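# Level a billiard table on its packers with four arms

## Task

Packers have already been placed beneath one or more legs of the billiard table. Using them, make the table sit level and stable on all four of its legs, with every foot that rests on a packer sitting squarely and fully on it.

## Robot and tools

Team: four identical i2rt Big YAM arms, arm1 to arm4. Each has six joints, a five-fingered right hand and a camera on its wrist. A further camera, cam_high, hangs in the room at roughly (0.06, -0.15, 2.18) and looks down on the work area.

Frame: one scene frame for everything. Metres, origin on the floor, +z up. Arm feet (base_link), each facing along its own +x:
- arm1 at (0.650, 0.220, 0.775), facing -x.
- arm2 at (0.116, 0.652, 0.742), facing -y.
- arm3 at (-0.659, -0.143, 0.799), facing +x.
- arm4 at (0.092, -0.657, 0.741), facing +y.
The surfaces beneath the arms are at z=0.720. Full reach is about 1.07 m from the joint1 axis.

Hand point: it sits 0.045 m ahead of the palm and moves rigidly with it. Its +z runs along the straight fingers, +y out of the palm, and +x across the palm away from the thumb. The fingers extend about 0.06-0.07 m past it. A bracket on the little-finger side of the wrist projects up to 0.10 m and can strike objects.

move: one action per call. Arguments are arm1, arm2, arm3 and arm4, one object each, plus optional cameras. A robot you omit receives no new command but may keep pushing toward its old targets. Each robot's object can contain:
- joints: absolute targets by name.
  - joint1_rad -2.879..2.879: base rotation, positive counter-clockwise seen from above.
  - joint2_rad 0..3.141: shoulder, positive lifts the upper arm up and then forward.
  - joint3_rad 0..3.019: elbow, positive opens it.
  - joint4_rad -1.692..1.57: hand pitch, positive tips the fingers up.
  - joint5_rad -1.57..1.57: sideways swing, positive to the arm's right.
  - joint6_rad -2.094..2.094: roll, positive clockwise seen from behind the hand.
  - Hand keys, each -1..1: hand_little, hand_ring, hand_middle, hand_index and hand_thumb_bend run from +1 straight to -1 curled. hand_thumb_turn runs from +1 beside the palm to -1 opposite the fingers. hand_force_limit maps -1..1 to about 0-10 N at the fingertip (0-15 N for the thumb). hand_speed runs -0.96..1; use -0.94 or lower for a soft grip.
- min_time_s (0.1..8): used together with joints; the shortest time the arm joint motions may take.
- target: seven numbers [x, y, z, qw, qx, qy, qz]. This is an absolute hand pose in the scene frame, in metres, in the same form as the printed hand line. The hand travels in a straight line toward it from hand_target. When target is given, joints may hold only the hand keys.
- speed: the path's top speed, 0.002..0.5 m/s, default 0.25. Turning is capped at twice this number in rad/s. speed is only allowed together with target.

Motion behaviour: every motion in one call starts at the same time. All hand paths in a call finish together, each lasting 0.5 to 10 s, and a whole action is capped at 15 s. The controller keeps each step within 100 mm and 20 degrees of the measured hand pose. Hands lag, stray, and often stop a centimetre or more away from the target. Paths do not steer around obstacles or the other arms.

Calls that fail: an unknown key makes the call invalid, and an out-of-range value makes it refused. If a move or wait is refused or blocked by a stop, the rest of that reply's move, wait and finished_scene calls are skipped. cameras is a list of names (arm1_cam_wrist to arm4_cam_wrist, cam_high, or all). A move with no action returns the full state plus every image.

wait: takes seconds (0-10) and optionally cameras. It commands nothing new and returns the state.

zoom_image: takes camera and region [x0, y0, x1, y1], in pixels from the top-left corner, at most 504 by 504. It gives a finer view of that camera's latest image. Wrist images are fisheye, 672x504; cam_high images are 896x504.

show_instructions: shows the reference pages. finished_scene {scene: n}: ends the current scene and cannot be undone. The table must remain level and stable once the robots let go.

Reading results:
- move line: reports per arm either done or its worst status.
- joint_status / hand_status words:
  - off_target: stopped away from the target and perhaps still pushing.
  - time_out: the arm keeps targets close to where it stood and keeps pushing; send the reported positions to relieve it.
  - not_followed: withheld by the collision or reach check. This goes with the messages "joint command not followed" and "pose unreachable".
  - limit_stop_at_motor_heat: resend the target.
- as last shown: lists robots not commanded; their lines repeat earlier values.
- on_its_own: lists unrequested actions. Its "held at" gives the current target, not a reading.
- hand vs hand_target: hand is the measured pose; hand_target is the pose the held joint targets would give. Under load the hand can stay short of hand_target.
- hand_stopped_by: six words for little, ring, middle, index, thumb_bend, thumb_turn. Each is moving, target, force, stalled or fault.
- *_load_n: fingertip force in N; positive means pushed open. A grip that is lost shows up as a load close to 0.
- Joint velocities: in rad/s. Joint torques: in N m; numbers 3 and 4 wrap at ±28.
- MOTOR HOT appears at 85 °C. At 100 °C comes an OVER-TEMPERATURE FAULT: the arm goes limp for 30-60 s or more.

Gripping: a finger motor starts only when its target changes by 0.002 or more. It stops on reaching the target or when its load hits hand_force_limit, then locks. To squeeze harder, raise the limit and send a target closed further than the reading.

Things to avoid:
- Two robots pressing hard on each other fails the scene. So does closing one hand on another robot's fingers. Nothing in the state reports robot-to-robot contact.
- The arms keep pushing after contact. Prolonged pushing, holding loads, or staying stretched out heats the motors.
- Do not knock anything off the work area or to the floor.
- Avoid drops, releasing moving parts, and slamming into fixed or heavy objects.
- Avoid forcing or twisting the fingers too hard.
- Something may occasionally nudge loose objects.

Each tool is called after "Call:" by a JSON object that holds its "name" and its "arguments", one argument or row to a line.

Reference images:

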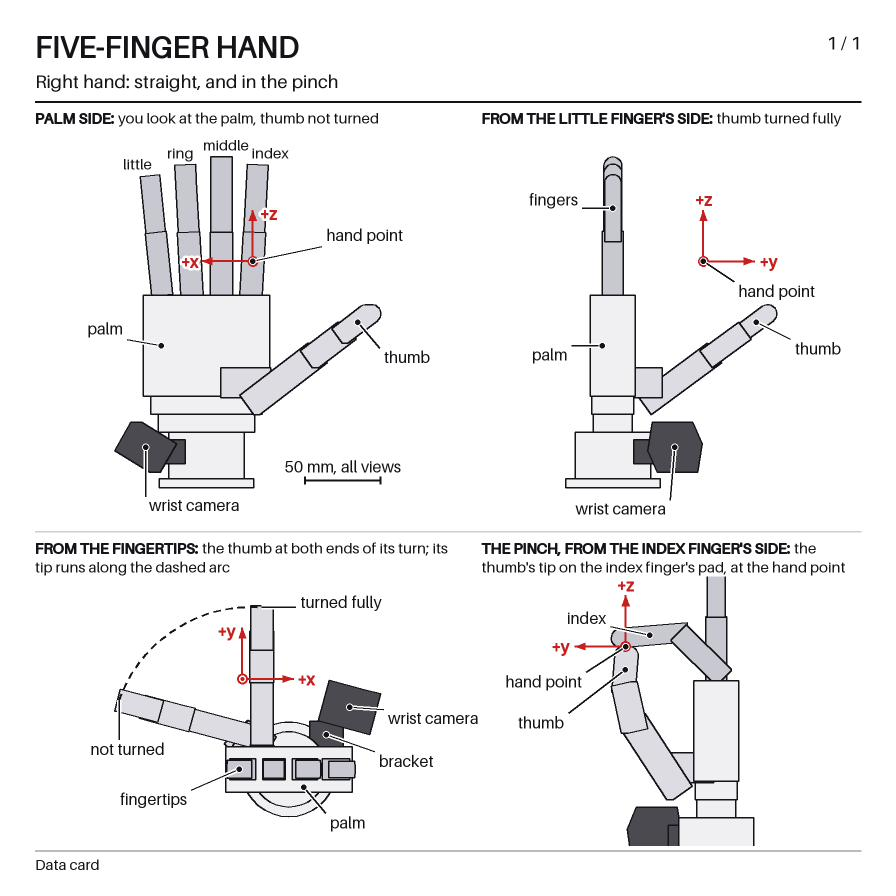

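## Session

Call:
{"name": "move", "arguments": {

}}

Call:
{"name": "zoom_image", "arguments": {
  "camera": "cam_high",
  "region": [200, 0, 704, 504]
}}

Scene clock: 0.00 s.
Joint torques (N m): no reading
Heat: arm1: hottest joint2_rad 34 °C; arm2: hottest joint1_rad 36 °C; arm3: hottest joint3_rad 37 °C; arm4: hottest joint3_rad 36 °C.
Joint velocities: within noise
arm1.joint_positions: joint1_rad=+0.105 joint2_rad=+0.598 joint3_rad=+1.386 joint4_rad=-1.515 joint5_rad=+0.018 joint6_rad=-1.512 hand_little=+1.000 hand_ring=+1.000 hand_middle=+1.000 hand_index=+1.000 hand_thumb_turn=+1.000 hand_thumb_bend=+1.000 hand_force_limit=+0.000 hand_speed=-0.800
arm1.joint_status: not commanded
arm1.hand_stopped_by: target,target,target,target,target,target
arm1.little_load_n: 0.0
arm1.ring_load_n: 0.0
arm1.middle_load_n: 0.0
arm1.index_load_n: 0.0
arm1.thumb_bend_load_n: 0.0
arm1.thumb_turn_load_n: 0.0
arm1.hand: x=+0.4480 y=+0.2612 z=+1.2412 quat_wxyz=(-0.406, -0.017, +0.914, -0.025) (m; scene frame)
arm1.hand_target: x=+0.4480 y=+0.2612 z=+1.2523 quat_wxyz=(-0.418, -0.016, +0.908, -0.026) (m; scene frame)
arm1.hand_status: not commanded
arm2.joint_positions: joint1_rad=-0.593 joint2_rad=+0.644 joint3_rad=+1.427 joint4_rad=-1.254 joint5_rad=+0.031 joint6_rad=-0.890 hand_little=+1.000 hand_ring=+1.000 hand_middle=+1.000 hand_index=+1.000 hand_thumb_turn=+1.000 hand_thumb_bend=+1.000 hand_force_limit=+0.000 hand_speed=-0.800
arm2.joint_status: not commanded
arm2.hand_stopped_by: target,target,target,target,target,target
arm2.little_load_n: 0.0
arm2.ring_load_n: 0.0
arm2.middle_load_n: 0.0
arm2.index_load_n: 0.0
arm2.thumb_bend_load_n: -0.5
arm2.thumb_turn_load_n: 0.0
arm2.hand: x=-0.0468 y=+0.4666 z=+1.2454 quat_wxyz=(+0.362, +0.119, -0.846, +0.372) (m; scene frame)
arm2.hand_target: x=-0.0461 y=+0.4675 z=+1.2563 quat_wxyz=(+0.369, +0.118, -0.840, +0.380) (m; scene frame)
arm2.hand_status: not commanded
arm3.joint_positions: joint1_rad=-0.725 joint2_rad=+0.557 joint3_rad=+1.385 joint4_rad=-1.332 joint5_rad=-0.129 joint6_rad=-0.801 hand_little=+1.000 hand_ring=+1.000 hand_middle=+1.000 hand_index=+1.000 hand_thumb_turn=+1.000 hand_thumb_bend=+1.000 hand_force_limit=+0.000 hand_speed=-0.800
arm3.joint_status: not commanded
arm3.hand_stopped_by: target,target,target,target,target,target
arm3.little_load_n: 0.0
arm3.ring_load_n: 0.0
arm3.middle_load_n: 0.0
arm3.index_load_n: 0.0
arm3.thumb_bend_load_n: 0.0
arm3.thumb_turn_load_n: 0.0
arm3.hand: x=-0.5048 y=-0.2794 z=+1.2797 quat_wxyz=(-0.057, +0.648, -0.571, +0.501) (m; scene frame)
arm3.hand_target: x=-0.5057 y=-0.2785 z=+1.2885 quat_wxyz=(-0.057, +0.644, -0.567, +0.511) (m; scene frame)
arm3.hand_status: not commanded
arm4.joint_positions: joint1_rad=-0.187 joint2_rad=+0.633 joint3_rad=+1.414 joint4_rad=-1.150 joint5_rad=+0.070 joint6_rad=-1.286 hand_little=+1.000 hand_ring=+1.000 hand_middle=+1.000 hand_index=+1.000 hand_thumb_turn=+1.000 hand_thumb_bend=+1.000 hand_force_limit=+0.000 hand_speed=-0.800
arm4.joint_status: not commanded
arm4.hand_stopped_by: target,target,target,target,target,target
arm4.little_load_n: 0.0
arm4.ring_load_n: 0.0
arm4.middle_load_n: 0.0
arm4.index_load_n: 0.0
arm4.thumb_bend_load_n: 0.0
arm4.thumb_turn_load_n: 0.0
arm4.hand: x=+0.1937 y=-0.4084 z=+1.2791 quat_wxyz=(-0.396, +0.711, +0.422, +0.399) (m; scene frame)
arm4.hand_target: x=+0.1932 y=-0.4107 z=+1.2895 quat_wxyz=(-0.403, +0.706, +0.419, +0.405) (m; scene frame)
arm4.hand_status: not commanded
pictures: arm1_cam_wrist, arm2_cam_wrist, arm3_cam_wrist, arm4_cam_wrist, cam_high
camera_calibration:
arm1_cam_wrist: T_world_to_cam=[[-0.2384, 0.961507, 0.136633, -0.311604], [0.924154, 0.267847, -0.272393, -0.147321], [-0.298505, 0.0613315, -0.952435, 1.41128], [0, 0, 0, 1]] pos_world=[0.483134, 0.252513, 1.3466]
arm2_cam_wrist: T_world_to_cam=[[-0.598058, 0.72936, -0.332205, 0.0430956], [0.785215, 0.450218, -0.425137, 0.352684], [-0.160513, -0.515109, -0.841961, 1.3989], [0, 0, 0, 1]] pos_world=[-0.0266169, 0.53037, 1.34208]
arm3_cam_wrist: T_world_to_cam=[[-0.661295, -0.550877, -0.509141, 0.168763], [-0.407848, 0.833696, -0.372306, 0.500677], [0.629563, -0.038552, -0.775992, 1.41445], [0, 0, 0, 1]] pos_world=[-0.574681, -0.269915, 1.36993]
arm4_cam_wrist: T_world_to_cam=[[0.96695, -0.250012, 0.050015, -0.355542], [-0.167114, -0.769613, -0.616254, 0.50677], [0.192563, 0.587528, -0.785958, 1.31655], [0, 0, 0, 1]] pos_world=[0.17496, -0.472385, 1.36484]

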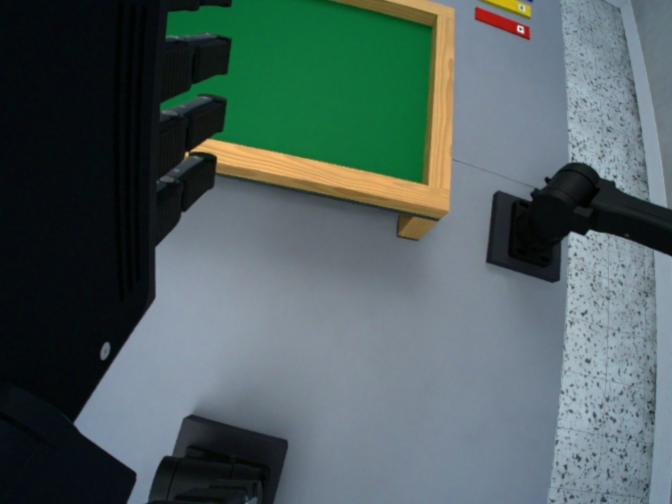

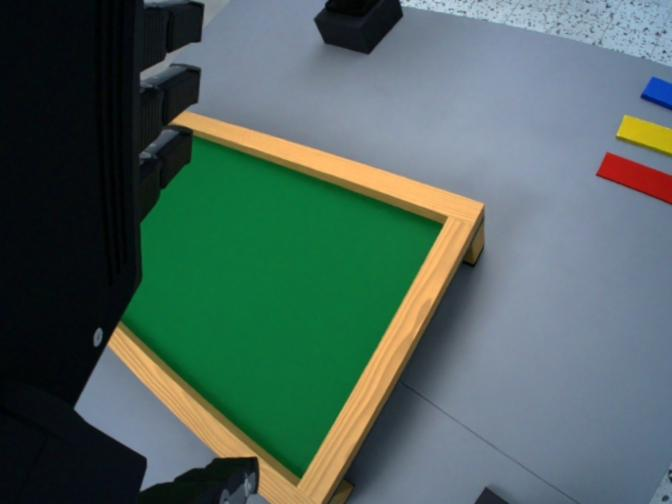

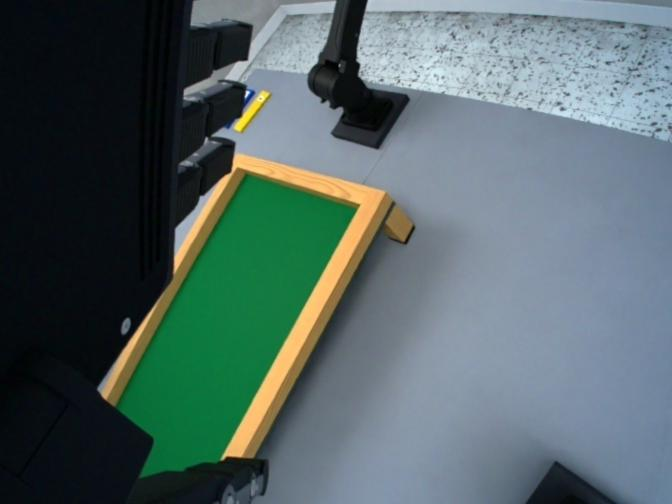

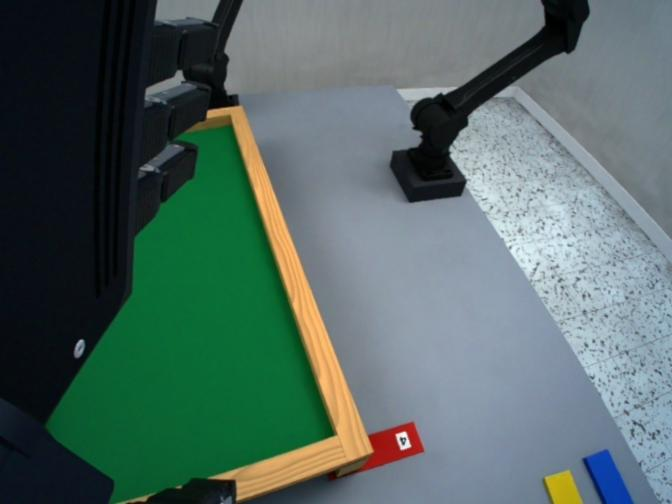

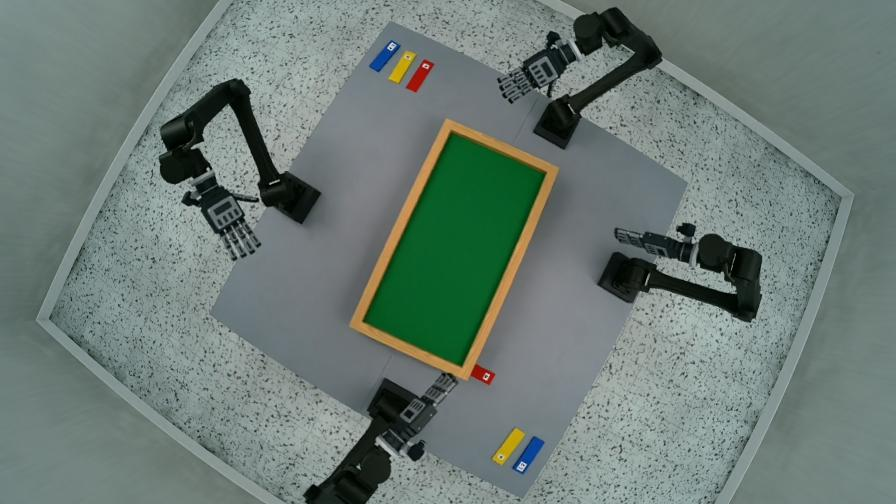

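Scaled by 1.000.

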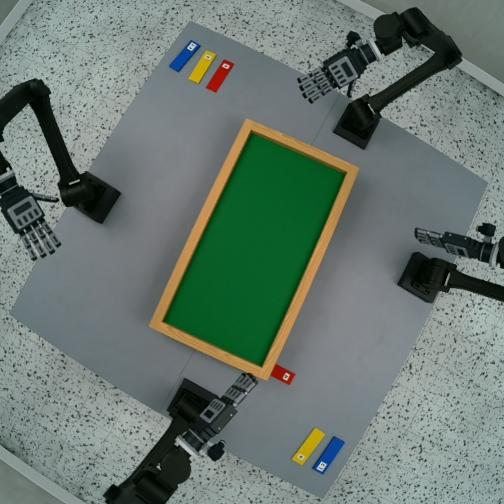

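Call:
{"name": "move", "arguments": {
  "arm1": {"target":[0.42,0.27,0.97,0.6929,-0.6929,-0.141,0.141],"speed":0.4},
  "arm3": {"target":[-0.42,-0.25,0.97,0.0862,-0.0862,0.7018,-0.7018],"speed":0.4},
  "cameras": ["arm1_cam_wrist","arm3_cam_wrist"]
}}

Scene clock: 13.83 s.
Joint torques (N m): arm1=[0.56 3.66 7.35 1.4 0.07 0.13] | arm2=[-0.32 1.49 8.69 2.39 0 -0.04] | arm3=[-0.5 2.08 8.06 1.99 0.54 0.12] | arm4=[-0.73 1.96 10.48 2.28 0.09 -0.01]
Heat: arm1: hottest joint2_rad 34 °C; arm2: hottest joint1_rad 36 °C; arm3: hottest joint3_rad 38 °C; arm4: hottest joint3_rad 38 °C.
move: arm1 off_target; arm3 off_target
Joint velocities: within noise
arm1.joint_positions: joint1_rad=+0.754 joint2_rad=+0.061 joint3_rad=+0.142 joint4_rad=-0.025 joint5_rad=+1.563 joint6_rad=-0.075 hand_little=+1.000 hand_ring=+1.000 hand_middle=+1.000 hand_index=+1.000 hand_thumb_turn=+1.000 hand_thumb_bend=+1.000 hand_force_limit=+0.000 hand_speed=-0.800
arm1.joint_status: not commanded
arm1.hand_stopped_by: target,target,target,target,target,target
arm1.little_load_n: 0.0
arm1.ring_load_n: 0.0
arm1.middle_load_n: 0.0
arm1.index_load_n: 0.0
arm1.thumb_bend_load_n: 0.0
arm1.thumb_turn_load_n: 0.0
arm1.hand: x=+0.4180 y=+0.2699 z=+0.9687 quat_wxyz=(-0.659, +0.654, +0.272, -0.253) (m; scene frame)
arm1.hand_target: x=+0.4181 y=+0.2718 z=+0.9699 quat_wxyz=(-0.657, +0.659, +0.260, -0.258) (m; scene frame)
arm1.hand_status: off_target (0.002 m and 20.6 deg from the pose sent, 0.273 m and 132.6 deg at the start; pose on its path clipped on 34 of 119 steps; a joint's target at an end of its range on 55 of 119 steps)
arm2, arm4: as last shown
arm2.thumb_bend_load_n: 0.0
arm3.joint_positions: joint1_rad=+0.456 joint2_rad=+0.434 joint3_rad=+0.254 joint4_rad=-0.485 joint5_rad=+1.568 joint6_rad=+0.665 hand_little=+1.000 hand_ring=+1.000 hand_middle=+1.000 hand_index=+1.000 hand_thumb_turn=+1.000 hand_thumb_bend=+1.000 hand_force_limit=+0.000 hand_speed=-0.800
arm3.joint_status: not commanded
arm3.hand_stopped_by: target,target,target,target,target,target
arm3.little_load_n: 0.0
arm3.ring_load_n: 0.0
arm3.middle_load_n: 0.0
arm3.index_load_n: 0.0
arm3.thumb_bend_load_n: 0.0
arm3.thumb_turn_load_n: 0.0
arm3.hand: x=-0.4194 y=-0.2498 z=+0.9719 quat_wxyz=(-0.146, +0.155, -0.694, +0.688) (m; scene frame)
arm3.hand_target: x=-0.4193 y=-0.2516 z=+0.9701 quat_wxyz=(-0.146, +0.147, -0.695, +0.689) (m; scene frame)
arm3.hand_status: off_target (0.002 m and 10.5 deg from the pose sent, 0.322 m and 71.1 deg at the start; a joint's target at an end of its range on 46 of 119 steps)
pictures: arm1_cam_wrist, arm3_cam_wrist
camera_calibration:
arm1_cam_wrist: T_world_to_cam=[[0.18336, 0.208454, -0.960691, 0.799985], [-0.23535, -0.939531, -0.248782, 0.591518], [-0.954458, 0.271716, -0.123212, 0.556409], [0, 0, 0, 1]] pos_world=[0.523598, 0.237805, 0.984253]
arm3_cam_wrist: T_world_to_cam=[[-0.21391, -0.144208, -0.96615, 0.8182], [0.523415, 0.818163, -0.238006, 0.652432], [0.824791, -0.556609, -0.0995328, 0.418017], [0, 0, 0, 1]] pos_world=[-0.511248, -0.183132, 0.987393]

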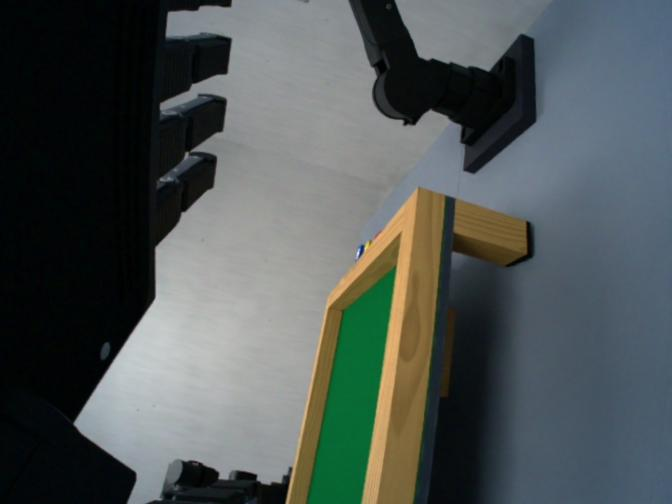

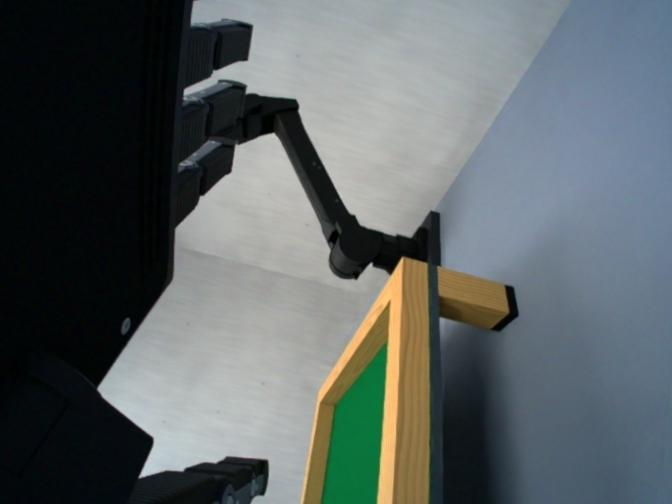

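Call:
{"name": "move", "arguments": {
  "arm1": {"target":[0.335,0.29,0.83,0.6929,-0.6929,-0.141,0.141],"speed":0.3},
  "arm3": {"target":[-0.325,-0.265,0.83,0.0862,-0.0862,0.7018,-0.7018],"speed":0.3},
  "cameras": ["arm1_cam_wrist","arm3_cam_wrist"]
}}

Scene clock: 17.97 s.
Joint torques (N m): arm1=[0.56 -3.96 4.55 1.43 0.71 0.03] | arm2=[-0.44 2.73 8.79 2.37 -0.06 0.09] | arm3=[0.21 -5.71 4.27 1.77 0.83 0.08] | arm4=[-0.62 2.37 10.37 2.33 0.11 -0.03]
Heat: arm1: hottest joint3_rad 35 °C; arm2: hottest joint1_rad 36 °C; arm3: hottest joint3_rad 38 °C; arm4: hottest joint3_rad 39 °C.
move: arm1 off_target; arm3 off_target
Joint velocities: within noise
arm1.joint_positions: joint1_rad=+0.435 joint2_rad=+1.389 joint3_rad=+0.191 joint4_rad=+0.515 joint5_rad=+1.562 joint6_rad=+0.644 hand_little=+1.000 hand_ring=+1.000 hand_middle=+1.000 hand_index=+1.000 hand_thumb_turn=+1.000 hand_thumb_bend=+1.000 hand_force_limit=+0.000 hand_speed=-0.800
arm1.joint_status: not commanded
arm1.hand_stopped_by: target,target,target,target,target,target
arm1.little_load_n: -0.5
arm1.ring_load_n: 0.0
arm1.middle_load_n: 0.0
arm1.index_load_n: 0.0
arm1.thumb_bend_load_n: 0.0
arm1.thumb_turn_load_n: 0.0
arm1.hand: x=+0.3445 y=+0.2924 z=+0.8232 quat_wxyz=(-0.691, +0.689, +0.171, -0.138) (m; scene frame)
arm1.hand_target: x=+0.3349 y=+0.2908 z=+0.8301 quat_wxyz=(-0.689, +0.693, +0.151, -0.150) (m; scene frame)
arm1.hand_status: off_target (0.012 m and 3.5 deg from the pose sent, 0.163 m and 20.6 deg at the start; a joint's target at an end of its range on 36 of 51 steps)
arm2, arm4: as last shown
arm3.joint_positions: joint1_rad=+0.271 joint2_rad=+1.541 joint3_rad=+0.356 joint4_rad=+0.115 joint5_rad=+1.568 joint6_rad=+1.036 hand_little=+1.000 hand_ring=+1.000 hand_middle=+1.000 hand_index=+1.000 hand_thumb_turn=+1.000 hand_thumb_bend=+1.000 hand_force_limit=+0.000 hand_speed=-0.800
arm3.joint_status: not commanded
arm3.hand_stopped_by: target,target,target,target,target,target
arm3.little_load_n: 0.0
arm3.ring_load_n: 0.0
arm3.middle_load_n: -0.5
arm3.index_load_n: 0.0
arm3.thumb_bend_load_n: 0.0
arm3.thumb_turn_load_n: -0.5
arm3.hand: x=-0.3336 y=-0.2636 z=+0.8246 quat_wxyz=(-0.069, +0.102, -0.703, +0.700) (m; scene frame)
arm3.hand_target: x=-0.3252 y=-0.2644 z=+0.8301 quat_wxyz=(-0.082, +0.082, -0.705, +0.700) (m; scene frame)
arm3.hand_status: off_target (0.010 m and 2.7 deg from the pose sent, 0.171 m and 10.6 deg at the start; a joint's target at an end of its range on 36 of 51 steps)
pictures: arm1_cam_wrist, arm3_cam_wrist
camera_calibration:
arm1_cam_wrist: T_world_to_cam=[[0.258295, 0.144944, -0.955131, 0.6572], [-0.514537, -0.81614, -0.262997, 0.631003], [-0.81764, 0.559381, -0.136225, 0.341682], [0, 0, 0, 1]] pos_world=[0.434297, 0.228599, 0.84021]
arm3_cam_wrist: T_world_to_cam=[[-0.269531, -0.111483, -0.956517, 0.674368], [0.656627, 0.705287, -0.267228, 0.622492], [0.704411, -0.700101, -0.116894, 0.261151], [0, 0, 0, 1]] pos_world=[-0.41094, -0.181023, 0.841919]

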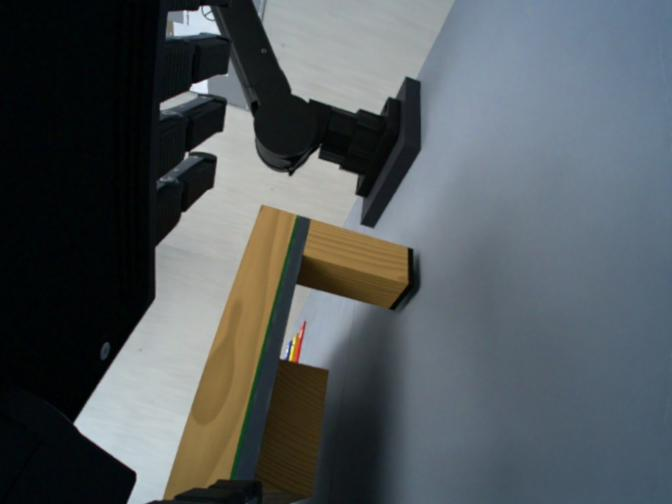

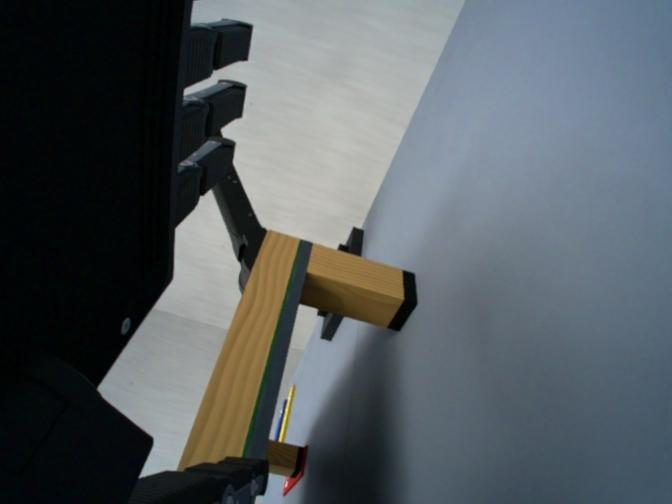

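Call:
{"name": "zoom_image", "arguments": {
  "camera": "arm1_cam_wrist",
  "region": [290, 200, 430, 320]
}}

Call:
{"name": "zoom_image", "arguments": {
  "camera": "arm3_cam_wrist",
  "region": [290, 225, 430, 345]
}}

Call:
{"name": "zoom_image", "arguments": {
  "camera": "arm3_cam_wrist",
  "region": [240, 370, 340, 500]
}}

Call:
{"name": "zoom_image", "arguments": {
  "camera": "arm1_cam_wrist",
  "region": [230, 310, 370, 504]
}}

Scaled by 3.600 from the camera's 672x504 image, which has a finer 960x720 frame.

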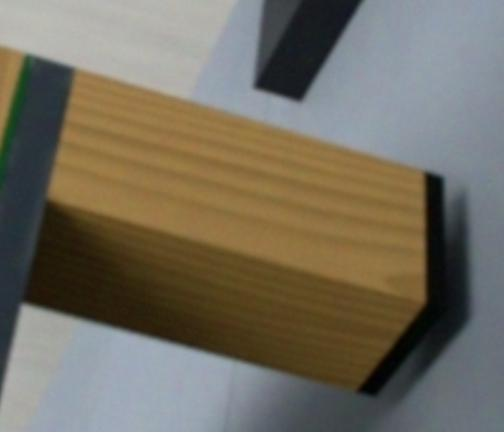

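Scaled by 3.600 from the camera's 672x504 image, which has a finer 960x720 frame.

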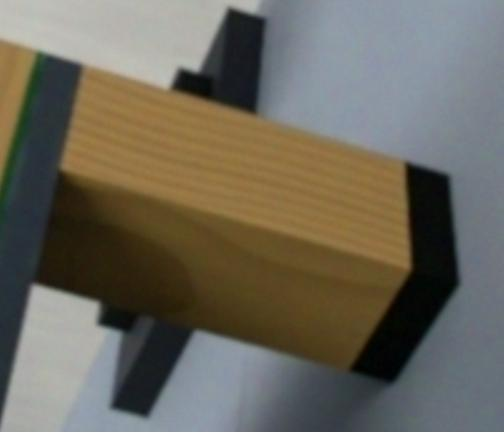

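Scaled by 3.877 from the camera's 672x504 image, which has a finer 960x720 frame.

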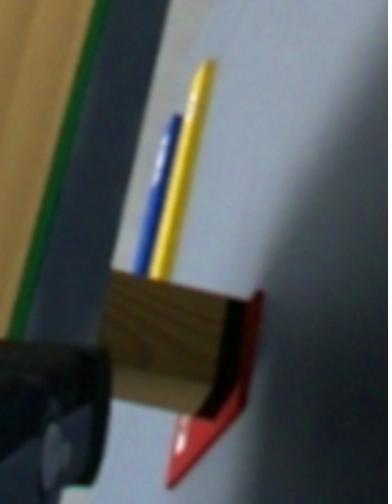

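Scaled by 2.598 from the camera's 672x504 image, which has a finer 960x720 frame.

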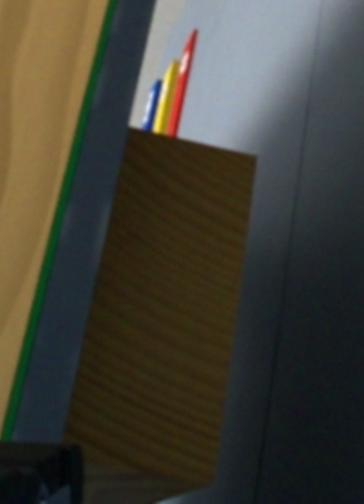

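Call:
{"name": "move", "arguments": {
  "arm1": {"target":[0.42,-0.02,0.88,0.641,-0.641,-0.299,0.299],"speed":0.4},
  "arm3": {"target":[-0.42,0.04,0.88,0.2705,-0.2705,0.6535,-0.6535],"speed":0.4}
}}

Call:
{"name": "move", "arguments": {
  "arm1": {"target":[0.355,-0.32,0.78,0.5534,-0.5534,-0.4402,0.4402],"speed":0.3},
  "arm3": {"target":[-0.355,0.335,0.78,0.4402,-0.4402,0.5534,-0.5534],"speed":0.3},
  "cameras": ["arm1_cam_wrist","arm3_cam_wrist"]
}}

Scene clock: 27.87 s.
Joint torques (N m): arm1=[1.44 -2.67 7.05 1.07 0.55 -0.11] | arm2=[0.15 1.85 8.92 2.36 -0.06 -0.01] | arm3=[1.61 -2.32 8.1 0.96 0.72 -0.13] | arm4=[-1.2 1.67 10.41 2.33 0.1 0]
Heat: arm1: hottest joint3_rad 35 °C; arm2: hottest joint1_rad 35 °C; arm3: hottest joint3_rad 38 °C; arm4: hottest joint3_rad 40 °C.
move: arm1 off_target; arm3 off_target
Joint velocities: within noise
arm1.joint_positions: joint1_rad=+1.430 joint2_rad=+1.172 joint3_rad=+0.236 joint4_rad=+0.370 joint5_rad=+1.564 joint6_rad=+0.544 hand_little=+1.000 hand_ring=+1.000 hand_middle=+1.000 hand_index=+1.000 hand_thumb_turn=+1.000 hand_thumb_bend=+1.000 hand_force_limit=+0.000 hand_speed=-0.800
arm1.joint_status: not commanded
arm1.hand_stopped_by: target,target,target,target,target,target
arm1.little_load_n: 0.0
arm1.ring_load_n: 0.0
arm1.middle_load_n: 0.0
arm1.index_load_n: 0.0
arm1.thumb_bend_load_n: 0.0
arm1.thumb_turn_load_n: -0.5
arm1.hand: x=+0.4206 y=-0.0074 z=+0.8702 quat_wxyz=(-0.535, +0.530, +0.474, -0.456) (m; scene frame)
arm1.hand_target: x=+0.4188 y=-0.0195 z=+0.8801 quat_wxyz=(-0.531, +0.535, +0.468, -0.461) (m; scene frame)
arm1.hand_status: off_target (0.016 m and 32.2 deg from the pose sent, 0.326 m and 24.9 deg at the start; pose on its path clipped on 44 of 63 steps; a joint's target at an end of its range on 63 of 63 steps)
arm2, arm4: as last shown
arm3.joint_positions: joint1_rad=+1.382 joint2_rad=+1.109 joint3_rad=+0.179 joint4_rad=+0.003 joint5_rad=+1.569 joint6_rad=+0.915 hand_little=+1.000 hand_ring=+1.000 hand_middle=+1.000 hand_index=+1.000 hand_thumb_turn=+1.000 hand_thumb_bend=+1.000 hand_force_limit=+0.000 hand_speed=-0.800
arm3.joint_status: not commanded
arm3.hand_stopped_by: target,target,target,target,target,target
arm3.little_load_n: 0.0
arm3.ring_load_n: 0.0
arm3.middle_load_n: 0.0
arm3.index_load_n: 0.0
arm3.thumb_bend_load_n: 0.0
arm3.thumb_turn_load_n: 0.0
arm3.hand: x=-0.4208 y=+0.0261 z=+0.8695 quat_wxyz=(-0.436, +0.450, -0.553, +0.550) (m; scene frame)
arm3.hand_target: x=-0.4185 y=+0.0394 z=+0.8800 quat_wxyz=(-0.441, +0.446, -0.555, +0.547) (m; scene frame)
arm3.hand_status: off_target (0.017 m and 32.6 deg from the pose sent, 0.321 m and 31.2 deg at the start; pose on its path clipped on 41 of 63 steps; a joint's target at an end of its range on 63 of 63 steps)
pictures: none

Scene clock: 29.80 s.
Joint torques (N m): arm1=[0.67 -15.79 6.45 1.09 0.6 -0.13] | arm2=[0.09 1.14 8.44 2.47 -0.06 -0.02] | arm3=[-0.09 -12.51 5.93 1.02 0.66 -0.15] | arm4=[-0.62 2.2 10.35 2.25 0.07 -0.02]
Heat: arm1: hottest joint3_rad 35 °C; arm2: hottest joint1_rad 35 °C; arm3: hottest joint3_rad 38 °C; arm4: hottest joint3_rad 40 °C.
move: arm1 off_target; arm3 done
Joint velocities: within noise
arm1.joint_positions: joint1_rad=+1.402 joint2_rad=+2.107 joint3_rad=+1.104 joint4_rad=+0.393 joint5_rad=+1.564 joint6_rad=+0.590 hand_little=+1.000 hand_ring=+1.000 hand_middle=+1.000 hand_index=+1.000 hand_thumb_turn=+1.000 hand_thumb_bend=+1.000 hand_force_limit=+0.000 hand_speed=-0.800
arm1.joint_status: not commanded
arm1.hand_stopped_by: target,target,target,target,target,target
arm1.little_load_n: 0.0
arm1.ring_load_n: 0.0
arm1.middle_load_n: 0.0
arm1.index_load_n: 0.0
arm1.thumb_bend_load_n: 0.0
arm1.thumb_turn_load_n: 0.0
arm1.hand: x=+0.3619 y=-0.3098 z=+0.7679 quat_wxyz=(-0.541, +0.537, +0.466, -0.449) (m; scene frame)
arm1.hand_target: x=+0.3547 y=-0.3194 z=+0.7802 quat_wxyz=(-0.539, +0.545, +0.457, -0.452) (m; scene frame)
arm1.hand_status: off_target (0.017 m and 3.8 deg from the pose sent, 0.332 m and 5.4 deg at the start; a joint's target at an end of its range on 58 of 58 steps)
arm2, arm4: as last shown
arm3.joint_positions: joint1_rad=+1.393 joint2_rad=+2.054 joint3_rad=+1.012 joint4_rad=+0.113 joint5_rad=+1.570 joint6_rad=+0.943 hand_little=+1.000 hand_ring=+1.000 hand_middle=+1.000 hand_index=+1.000 hand_thumb_turn=+1.000 hand_thumb_bend=+1.000 hand_force_limit=+0.000 hand_speed=-0.800
arm3.joint_status: not commanded
arm3.hand_stopped_by: target,target,target,target,target,target
arm3.little_load_n: 0.0
arm3.ring_load_n: 0.0
arm3.middle_load_n: 0.0
arm3.index_load_n: 0.0
arm3.thumb_bend_load_n: 0.0
arm3.thumb_turn_load_n: 0.0
arm3.hand: x=-0.3601 y=+0.3322 z=+0.7819 quat_wxyz=(-0.447, +0.445, -0.556, +0.542) (m; scene frame)
arm3.hand_target: x=-0.3548 y=+0.3349 z=+0.7802 quat_wxyz=(-0.440, +0.446, -0.555, +0.547) (m; scene frame)
arm3.hand_status: done (0.006 m and 1.6 deg from the pose sent, 0.328 m and 1.3 deg at the start; a joint's target at an end of its range on 54 of 58 steps)
arm4.thumb_turn_load_n: 0.5
pictures: arm1_cam_wrist, arm3_cam_wrist
camera_calibration:
arm1_cam_wrist: T_world_to_cam=[[0.027343, 0.271496, -0.962051, 0.815193], [0.379028, -0.893361, -0.241339, -0.2301], [-0.924981, -0.358045, -0.127332, 0.432911], [0, 0, 0, 1]] pos_world=[0.465359, -0.271882, 0.783849]
arm3_cam_wrist: T_world_to_cam=[[-0.00933424, -0.232475, -0.972558, 0.839281], [-0.34783, 0.912618, -0.214809, -0.263343], [0.937511, 0.33628, -0.0893805, 0.410164], [0, 0, 0, 1]] pos_world=[-0.468298, 0.297514, 0.796342]

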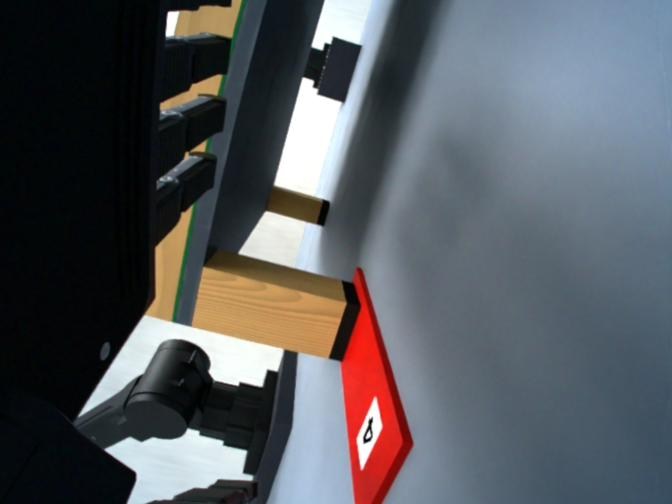

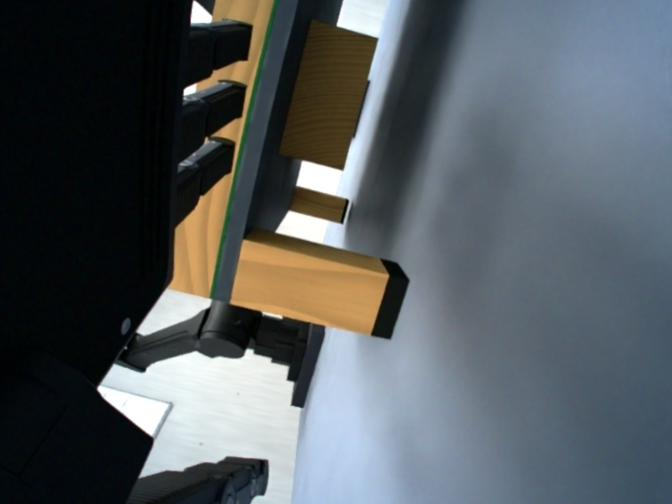

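Call:
{"name": "zoom_image", "arguments": {
  "camera": "arm1_cam_wrist",
  "region": [180, 240, 380, 380]
}}

Call:
{"name": "zoom_image", "arguments": {
  "camera": "arm3_cam_wrist",
  "region": [220, 220, 420, 360]
}}

Call:
{"name": "zoom_image", "arguments": {
  "camera": "arm3_cam_wrist",
  "region": [280, 170, 380, 240]
}}

Call:
{"name": "zoom_image", "arguments": {
  "camera": "arm1_cam_wrist",
  "region": [250, 170, 350, 240]
}}

Scaled by 2.520 from the camera's 672x504 image, which has a finer 960x720 frame.

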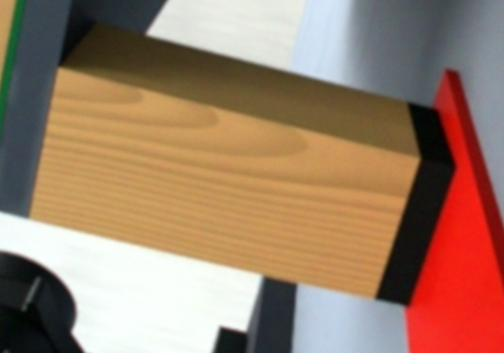

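Scaled by 2.520 from the camera's 672x504 image, which has a finer 960x720 frame.

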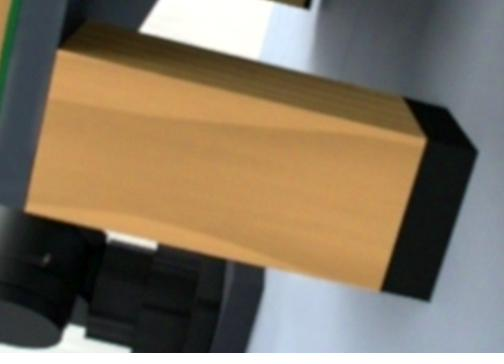

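Scaled by 5.040 from the camera's 672x504 image, which has a finer 960x720 frame.

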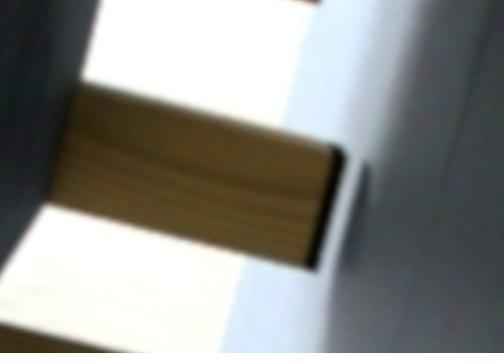

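Scaled by 5.040 from the camera's 672x504 image, which has a finer 960x720 frame.

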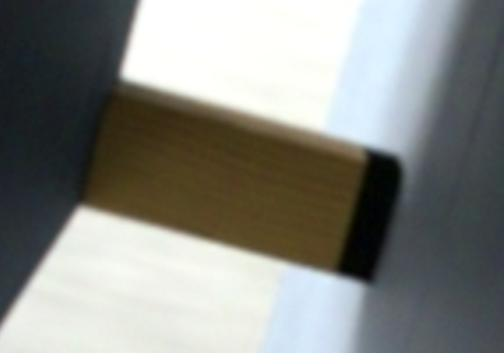

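Call:
{"name": "move", "arguments": {
  "arm1": {"target":[0.46,-0.05,1.02,0.5534,-0.5534,-0.4402,0.4402],"speed":0.4},
  "arm4": {"target":[0.45,-0.52,1.12,0,1,0,0],"speed":0.4}
}}

Call:
{"name": "move", "arguments": {
  "arm1": {"joints":{"joint1_rad":0.105,"joint2_rad":0.598,"joint3_rad":1.386,"joint4_rad":-1.515,"joint5_rad":0.018,"joint6_rad":-1.512},"min_time_s":2.5},
  "arm4": {"target":[0.537,-0.55,0.88,0,1,0,0],"speed":0.3},
  "cameras": ["arm4_cam_wrist","cam_high"]
}}

Scene clock: 87.83 s.
Joint torques (N m): arm1=[2.2 -0.67 7.01 1.01 0.4 -0.07] | arm2=[-0.5 0.91 8.64 2.63 0.06 -0.01] | arm3=[0.44 -12.63 5.96 1.07 0.66 -0.13] | arm4=[-1.2 -7.18 14.46 0.61 0.1 0.14]
Heat: arm1: hottest joint2_rad 38 °C; arm2: hottest joint3_rad 36 °C; arm3: hottest joint3_rad 38 °C; arm4: hottest joint3_rad 44 °C.
move: arm1 off_target; arm4 off_target
Joint velocities: within noise
arm1.joint_positions: joint1_rad=+1.581 joint2_rad=+0.772 joint3_rad=+0.489 joint4_rad=-0.090 joint5_rad=+1.564 joint6_rad=+0.391 hand_little=+1.000 hand_ring=+1.000 hand_middle=+1.000 hand_index=+1.000 hand_thumb_turn=+1.000 hand_thumb_bend=+1.000 hand_force_limit=+0.000 hand_speed=-0.800
arm1.joint_status: not commanded
arm1.hand_stopped_by: target,target,target,target,target,target
arm1.little_load_n: 0.0
arm1.ring_load_n: 0.0
arm1.middle_load_n: 0.0
arm1.index_load_n: 0.0
arm1.thumb_bend_load_n: 0.0
arm1.thumb_turn_load_n: 0.0
arm1.hand: x=+0.4563 y=-0.0490 z=+1.0229 quat_wxyz=(-0.489, +0.503, +0.502, -0.505) (m; scene frame)
arm1.hand_target: x=+0.4587 y=-0.0501 z=+1.0200 quat_wxyz=(-0.491, +0.497, +0.508, -0.504) (m; scene frame)
arm1.hand_status: off_target (0.005 m and 13.9 deg from the pose sent, 0.375 m and 3.8 deg at the start; a joint's target at an end of its range on 90 of 90 steps)
arm2, arm3: as last shown
arm2.thumb_turn_load_n: -0.5
arm3.middle_load_n: -0.5
arm3.index_load_n: -0.5
arm3.hand: x=-0.3601 y=+0.3322 z=+0.7819 quat_wxyz=(-0.446, +0.445, -0.556, +0.542) (m; scene frame)
arm4.joint_positions: joint1_rad=-1.110 joint2_rad=+1.378 joint3_rad=+1.678 joint4_rad=-1.688 joint5_rad=+0.014 joint6_rad=-1.125 hand_little=+1.000 hand_ring=+1.000 hand_middle=+1.000 hand_index=+1.000 hand_thumb_turn=+1.000 hand_thumb_bend=+1.000 hand_force_limit=+0.000 hand_speed=-0.800
arm4.joint_status: not commanded
arm4.hand_stopped_by: target,target,target,target,target,target
arm4.little_load_n: 0.0
arm4.ring_load_n: 0.0
arm4.middle_load_n: 0.0
arm4.index_load_n: 0.0
arm4.thumb_bend_load_n: 0.0
arm4.thumb_turn_load_n: 0.0
arm4.hand: x=+0.4441 y=-0.5209 z=+1.0984 quat_wxyz=(-0.029, +0.995, +0.014, +0.089) (m; scene frame)
arm4.hand_target: x=+0.4493 y=-0.5203 z=+1.1187 quat_wxyz=(-0.040, +0.993, +0.004, +0.111) (m; scene frame)
arm4.hand_status: off_target (0.022 m and 10.9 deg from the pose sent, 0.322 m and 89.4 deg at the start; a joint's target at an end of its range on 50 of 90 steps)
pictures: none

Scene clock: 91.07 s.
Joint torques (N m): arm1=[0.91 2.61 9.36 1.32 -0.02 -0.16] | arm2=[-0.5 1.67 8.76 2.41 0 -0.06] | arm3=[-0.26 -12.81 5.93 1.07 0.63 -0.14] | arm4=[-1.32 -11.52 9.13 0.92 0.04 -0.11]
Heat: arm1: hottest joint2_rad 37 °C; arm2: hottest joint3_rad 36 °C; arm3: hottest joint3_rad 38 °C; arm4: hottest joint3_rad 43 °C.
move: arm1 done; arm4 done
Joint velocities: within noise
arm1.joint_positions: joint1_rad=+0.111 joint2_rad=+0.595 joint3_rad=+1.341 joint4_rad=-1.508 joint5_rad=+0.020 joint6_rad=-1.498 hand_little=+1.000 hand_ring=+1.000 hand_middle=+1.000 hand_index=+1.000 hand_thumb_turn=+1.000 hand_thumb_bend=+1.000 hand_force_limit=+0.000 hand_speed=-0.800
arm1.joint_status: all done
arm1.hand_stopped_by: target,target,target,target,target,target
arm1.little_load_n: 0.0
arm1.ring_load_n: 0.0
arm1.middle_load_n: 0.0
arm1.index_load_n: 0.0
arm1.thumb_bend_load_n: 0.0
arm1.thumb_turn_load_n: 0.0
arm1.hand: x=+0.4454 y=+0.2597 z=+1.2219 quat_wxyz=(-0.389, -0.013, +0.921, -0.026) (m; scene frame)
arm1.hand_target: x=+0.4480 y=+0.2612 z=+1.2410 quat_wxyz=(-0.405, -0.017, +0.914, -0.025) (m; scene frame)
arm1.hand_status: not commanded
arm2, arm3: as last shown
arm2.thumb_turn_load_n: 0.0
arm3.middle_load_n: 0.0
arm3.index_load_n: 0.0
arm3.thumb_turn_load_n: -0.5
arm4.joint_positions: joint1_rad=-1.245 joint2_rad=+1.697 joint3_rad=+1.450 joint4_rad=-1.337 joint5_rad=-0.013 joint6_rad=-1.227 hand_little=+1.000 hand_ring=+1.000 hand_middle=+1.000 hand_index=+1.000 hand_thumb_turn=+1.000 hand_thumb_bend=+1.000 hand_force_limit=+0.000 hand_speed=-0.800
arm4.joint_status: not commanded
arm4.hand_stopped_by: target,target,target,target,target,target
arm4.little_load_n: 0.0
arm4.ring_load_n: 0.0
arm4.middle_load_n: 0.0
arm4.index_load_n: 0.0
arm4.thumb_bend_load_n: 0.0
arm4.thumb_turn_load_n: 0.0
arm4.hand: x=+0.5345 y=-0.5468 z=+0.8809 quat_wxyz=(+0.001, +1.000, -0.003, -0.003) (m; scene frame)
arm4.hand_target: x=+0.5369 y=-0.5500 z=+0.8800 quat_wxyz=(+0.000, +1.000, +0.000, +0.000) (m; scene frame)
arm4.hand_status: done (0.004 m and 0.5 deg from the pose sent, 0.239 m and 10.9 deg at the start)
pictures: arm4_cam_wrist, cam_high
camera_calibration:
arm4_cam_wrist: T_world_to_cam=[[0.281952, -0.959251, 0.0184437, -0.693541], [-0.827527, -0.233417, 0.510603, -0.134626], [-0.485491, -0.159228, -0.859619, 1.03837], [0, 0, 0, 1]] pos_world=[0.588258, -0.531366, 0.974134]

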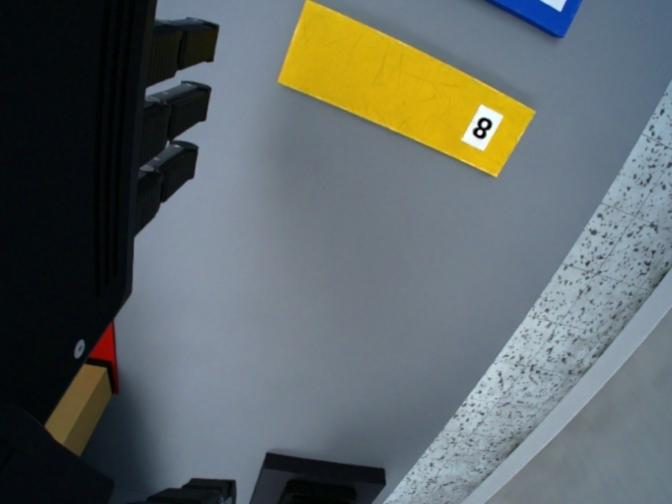

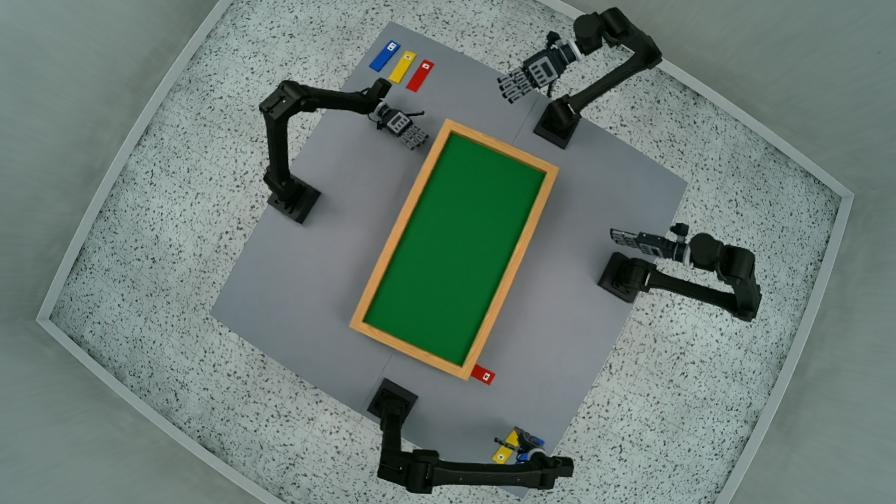

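Call:
{"name": "move", "arguments": {
  "arm4": {"target":[0.559,-0.597,0.815,0,1,0,0],"speed":0.2},
  "cameras": ["arm4_cam_wrist"]
}}

Scene clock: 100.47 s.
Joint torques (N m): arm1=[0.85 2.61 9.35 1.32 -0.02 -0.21] | arm2=[-0.26 1.44 8.7 2.56 -0.05 0.04] | arm3=[0.62 -12.34 6.01 1.11 0.67 -0.14] | arm4=[-0.15 -11.52 8.53 0.66 0.06 -0.18]
Heat: arm1: hottest joint3_rad 38 °C; arm2: hottest joint3_rad 36 °C; arm3: hottest joint3_rad 38 °C; arm4: hottest joint3_rad 43 °C.
move: arm4 done
Joint velocities: within noise
arm1, arm2, arm3: as last shown
arm4.joint_positions: joint1_rad=-1.354 joint2_rad=+1.759 joint3_rad=+1.372 joint4_rad=-1.183 joint5_rad=-0.013 joint6_rad=-1.326 hand_little=+1.000 hand_ring=+1.000 hand_middle=+1.000 hand_index=+1.000 hand_thumb_turn=+1.000 hand_thumb_bend=+1.000 hand_force_limit=+0.000 hand_speed=-0.800
arm4.joint_status: not commanded
arm4.hand_stopped_by: target,target,target,target,target,target
arm4.little_load_n: 0.0
arm4.ring_load_n: 0.0
arm4.middle_load_n: 0.0
arm4.index_load_n: 0.0
arm4.thumb_bend_load_n: 0.0
arm4.thumb_turn_load_n: 0.0
arm4.hand: x=+0.5591 y=-0.5973 z=+0.8221 quat_wxyz=(-0.001, +1.000, -0.008, +0.004) (m; scene frame)
arm4.hand_target: x=+0.5589 y=-0.5971 z=+0.8151 quat_wxyz=(+0.000, +1.000, +0.000, +0.000) (m; scene frame)
arm4.hand_status: done (0.007 m and 1.0 deg from the pose sent, 0.086 m and 0.5 deg at the start)
pictures: arm4_cam_wrist
camera_calibration:
arm4_cam_wrist: T_world_to_cam=[[0.272325, -0.962041, 0.0177838, -0.743597], [-0.836475, -0.227566, 0.49852, -0.0775318], [-0.47555, -0.150635, -0.866695, 0.997024], [0, 0, 0, 1]] pos_world=[0.611782, -0.582827, 0.915992]

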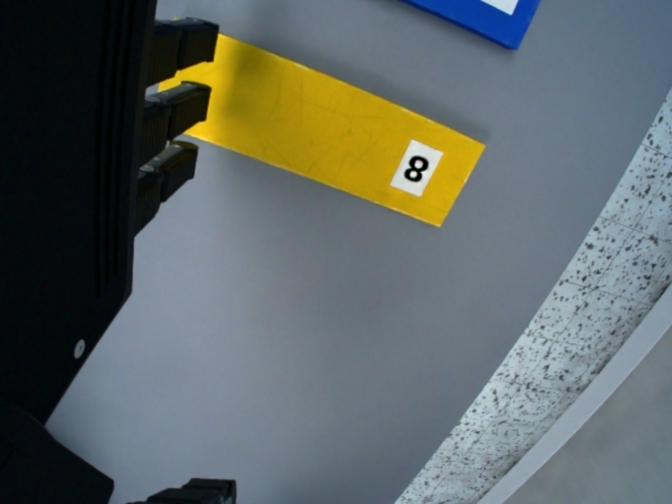

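Call:
{"name": "move", "arguments": {
  "arm4": {"target":[0.559,-0.597,0.768,0,1,0,0],"speed":0.12}
}}

Call:
{"name": "move", "arguments": {
  "arm4": {"target":[0.557,-0.50,0.765,0,1,0,0],"speed":0.15},
  "cameras": ["arm4_cam_wrist"]
}}

Scene clock: 104.20 s.
Joint torques (N m): arm1=[0.85 2.67 9.36 1.35 -0.02 -0.21] | arm2=[-0.79 1.44 8.83 2.45 0.05 -0.04] | arm3=[-0.26 -12.75 6.02 0.96 0.65 -0.15] | arm4=[-0.03 -8.47 7.02 1.21 0.11 -0.13]
Heat: arm1: hottest joint3_rad 39 °C; arm2: hottest joint3_rad 36 °C; arm3: hottest joint3_rad 38 °C; arm4: hottest joint3_rad 43 °C.
move: arm4 off_target
Joint velocities: within noise
arm1, arm3: as last shown
arm1.index_load_n: 0.5
arm1.thumb_bend_load_n: 0.5
arm2.joint_positions: joint1_rad=-0.593 joint2_rad=+0.644 joint3_rad=+1.427 joint4_rad=-1.254 joint5_rad=+0.031 joint6_rad=-0.890 hand_little=+1.000 hand_ring=+1.000 hand_middle=+1.000 hand_index=+1.000 hand_thumb_turn=+1.000 hand_thumb_bend=+1.000 hand_force_limit=+0.000 hand_speed=-0.800
arm2.joint_status: not commanded
arm2.hand_stopped_by: target,target,target,target,target,target
arm2.little_load_n: 0.0
arm2.ring_load_n: 0.0
arm2.middle_load_n: 0.0
arm2.index_load_n: 0.0
arm2.thumb_bend_load_n: 0.0
arm2.thumb_turn_load_n: 0.0
arm2.hand: x=-0.0468 y=+0.4666 z=+1.2454 quat_wxyz=(+0.362, +0.119, -0.846, +0.372) (m; scene frame)
arm2.hand_target: x=-0.0461 y=+0.4675 z=+1.2563 quat_wxyz=(+0.369, +0.118, -0.840, +0.380) (m; scene frame)
arm2.hand_status: not commanded
arm3.ring_load_n: -0.5
arm4.joint_positions: joint1_rad=-1.354 joint2_rad=+1.778 joint3_rad=+1.327 joint4_rad=-1.081 joint5_rad=-0.013 joint6_rad=-1.326 hand_little=+1.000 hand_ring=+1.000 hand_middle=+1.000 hand_index=+1.000 hand_thumb_turn=+1.000 hand_thumb_bend=+1.000 hand_force_limit=+0.000 hand_speed=-0.800
arm4.joint_status: not commanded
arm4.hand_stopped_by: target,target,target,target,target,target
arm4.little_load_n: 0.0
arm4.ring_load_n: 0.0
arm4.middle_load_n: -0.5
arm4.index_load_n: 0.0
arm4.thumb_bend_load_n: 0.0
arm4.thumb_turn_load_n: 0.0
arm4.hand: x=+0.5663 y=-0.5959 z=+0.7957 quat_wxyz=(-0.006, +1.000, -0.007, +0.022) (m; scene frame)
arm4.hand_target: x=+0.5579 y=-0.5973 z=+0.7692 quat_wxyz=(+0.000, +1.000, +0.000, +0.000) (m; scene frame)
arm4.hand_status: off_target (0.029 m and 2.7 deg from the pose sent, 0.054 m and 1.0 deg at the start)
pictures: none

Scene clock: 105.57 s.
Joint torques (N m): arm1=[0.85 2.61 9.36 1.32 -0.02 -0.21] | arm2=[-0.15 1.79 8.57 2.51 0.03 0.08] | arm3=[-0.15 -12.4 5.97 1.07 0.65 -0.13] | arm4=[0.79 -7.18 10.22 0.69 -0.5 0.21]
Heat: arm1: hottest joint3_rad 39 °C; arm2: hottest joint3_rad 36 °C; arm3: hottest joint3_rad 38 °C; arm4: hottest joint3_rad 43 °C.
move: arm4 off_target
Joint velocities: within noise
arm1, arm2, arm3: as last shown
arm1.index_load_n: 0.0
arm1.thumb_bend_load_n: 0.0
arm3.ring_load_n: 0.0
arm3.middle_load_n: -0.5
arm3.index_load_n: -0.5
arm4.joint_positions: joint1_rad=-1.191 joint2_rad=+1.817 joint3_rad=+1.384 joint4_rad=-1.083 joint5_rad=+0.003 joint6_rad=-1.179 hand_little=+1.000 hand_ring=+1.000 hand_middle=+1.000 hand_index=+1.000 hand_thumb_turn=+1.000 hand_thumb_bend=+1.000 hand_force_limit=+0.000 hand_speed=-0.800
arm4.joint_status: not commanded
arm4.hand_stopped_by: target,target,target,target,target,target
arm4.little_load_n: 0.5
arm4.ring_load_n: 0.0
arm4.middle_load_n: -3.5
arm4.index_load_n: 0.0
arm4.thumb_bend_load_n: 0.0
arm4.thumb_turn_load_n: 0.0
arm4.hand: x=+0.5618 y=-0.5108 z=+0.7949 quat_wxyz=(-0.004, +1.000, +0.000, +0.031) (m; scene frame)
arm4.hand_target: x=+0.5556 y=-0.5009 z=+0.7660 quat_wxyz=(+0.000, +1.000, +0.000, +0.000) (m; scene frame)
arm4.hand_status: off_target (0.032 m and 3.6 deg from the pose sent, 0.101 m and 2.7 deg at the start)
pictures: arm4_cam_wrist
camera_calibration:
arm4_cam_wrist: T_world_to_cam=[[0.286683, -0.957608, 0.0282928, -0.67476], [-0.858714, -0.243759, 0.450768, 0.000158548], [-0.424763, -0.153523, -0.892192, 0.978048], [0, 0, 0, 1]] pos_world=[0.609016, -0.495963, 0.891627]

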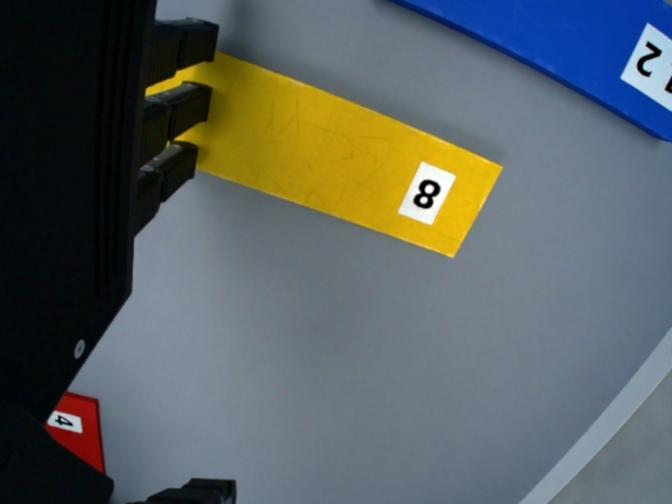

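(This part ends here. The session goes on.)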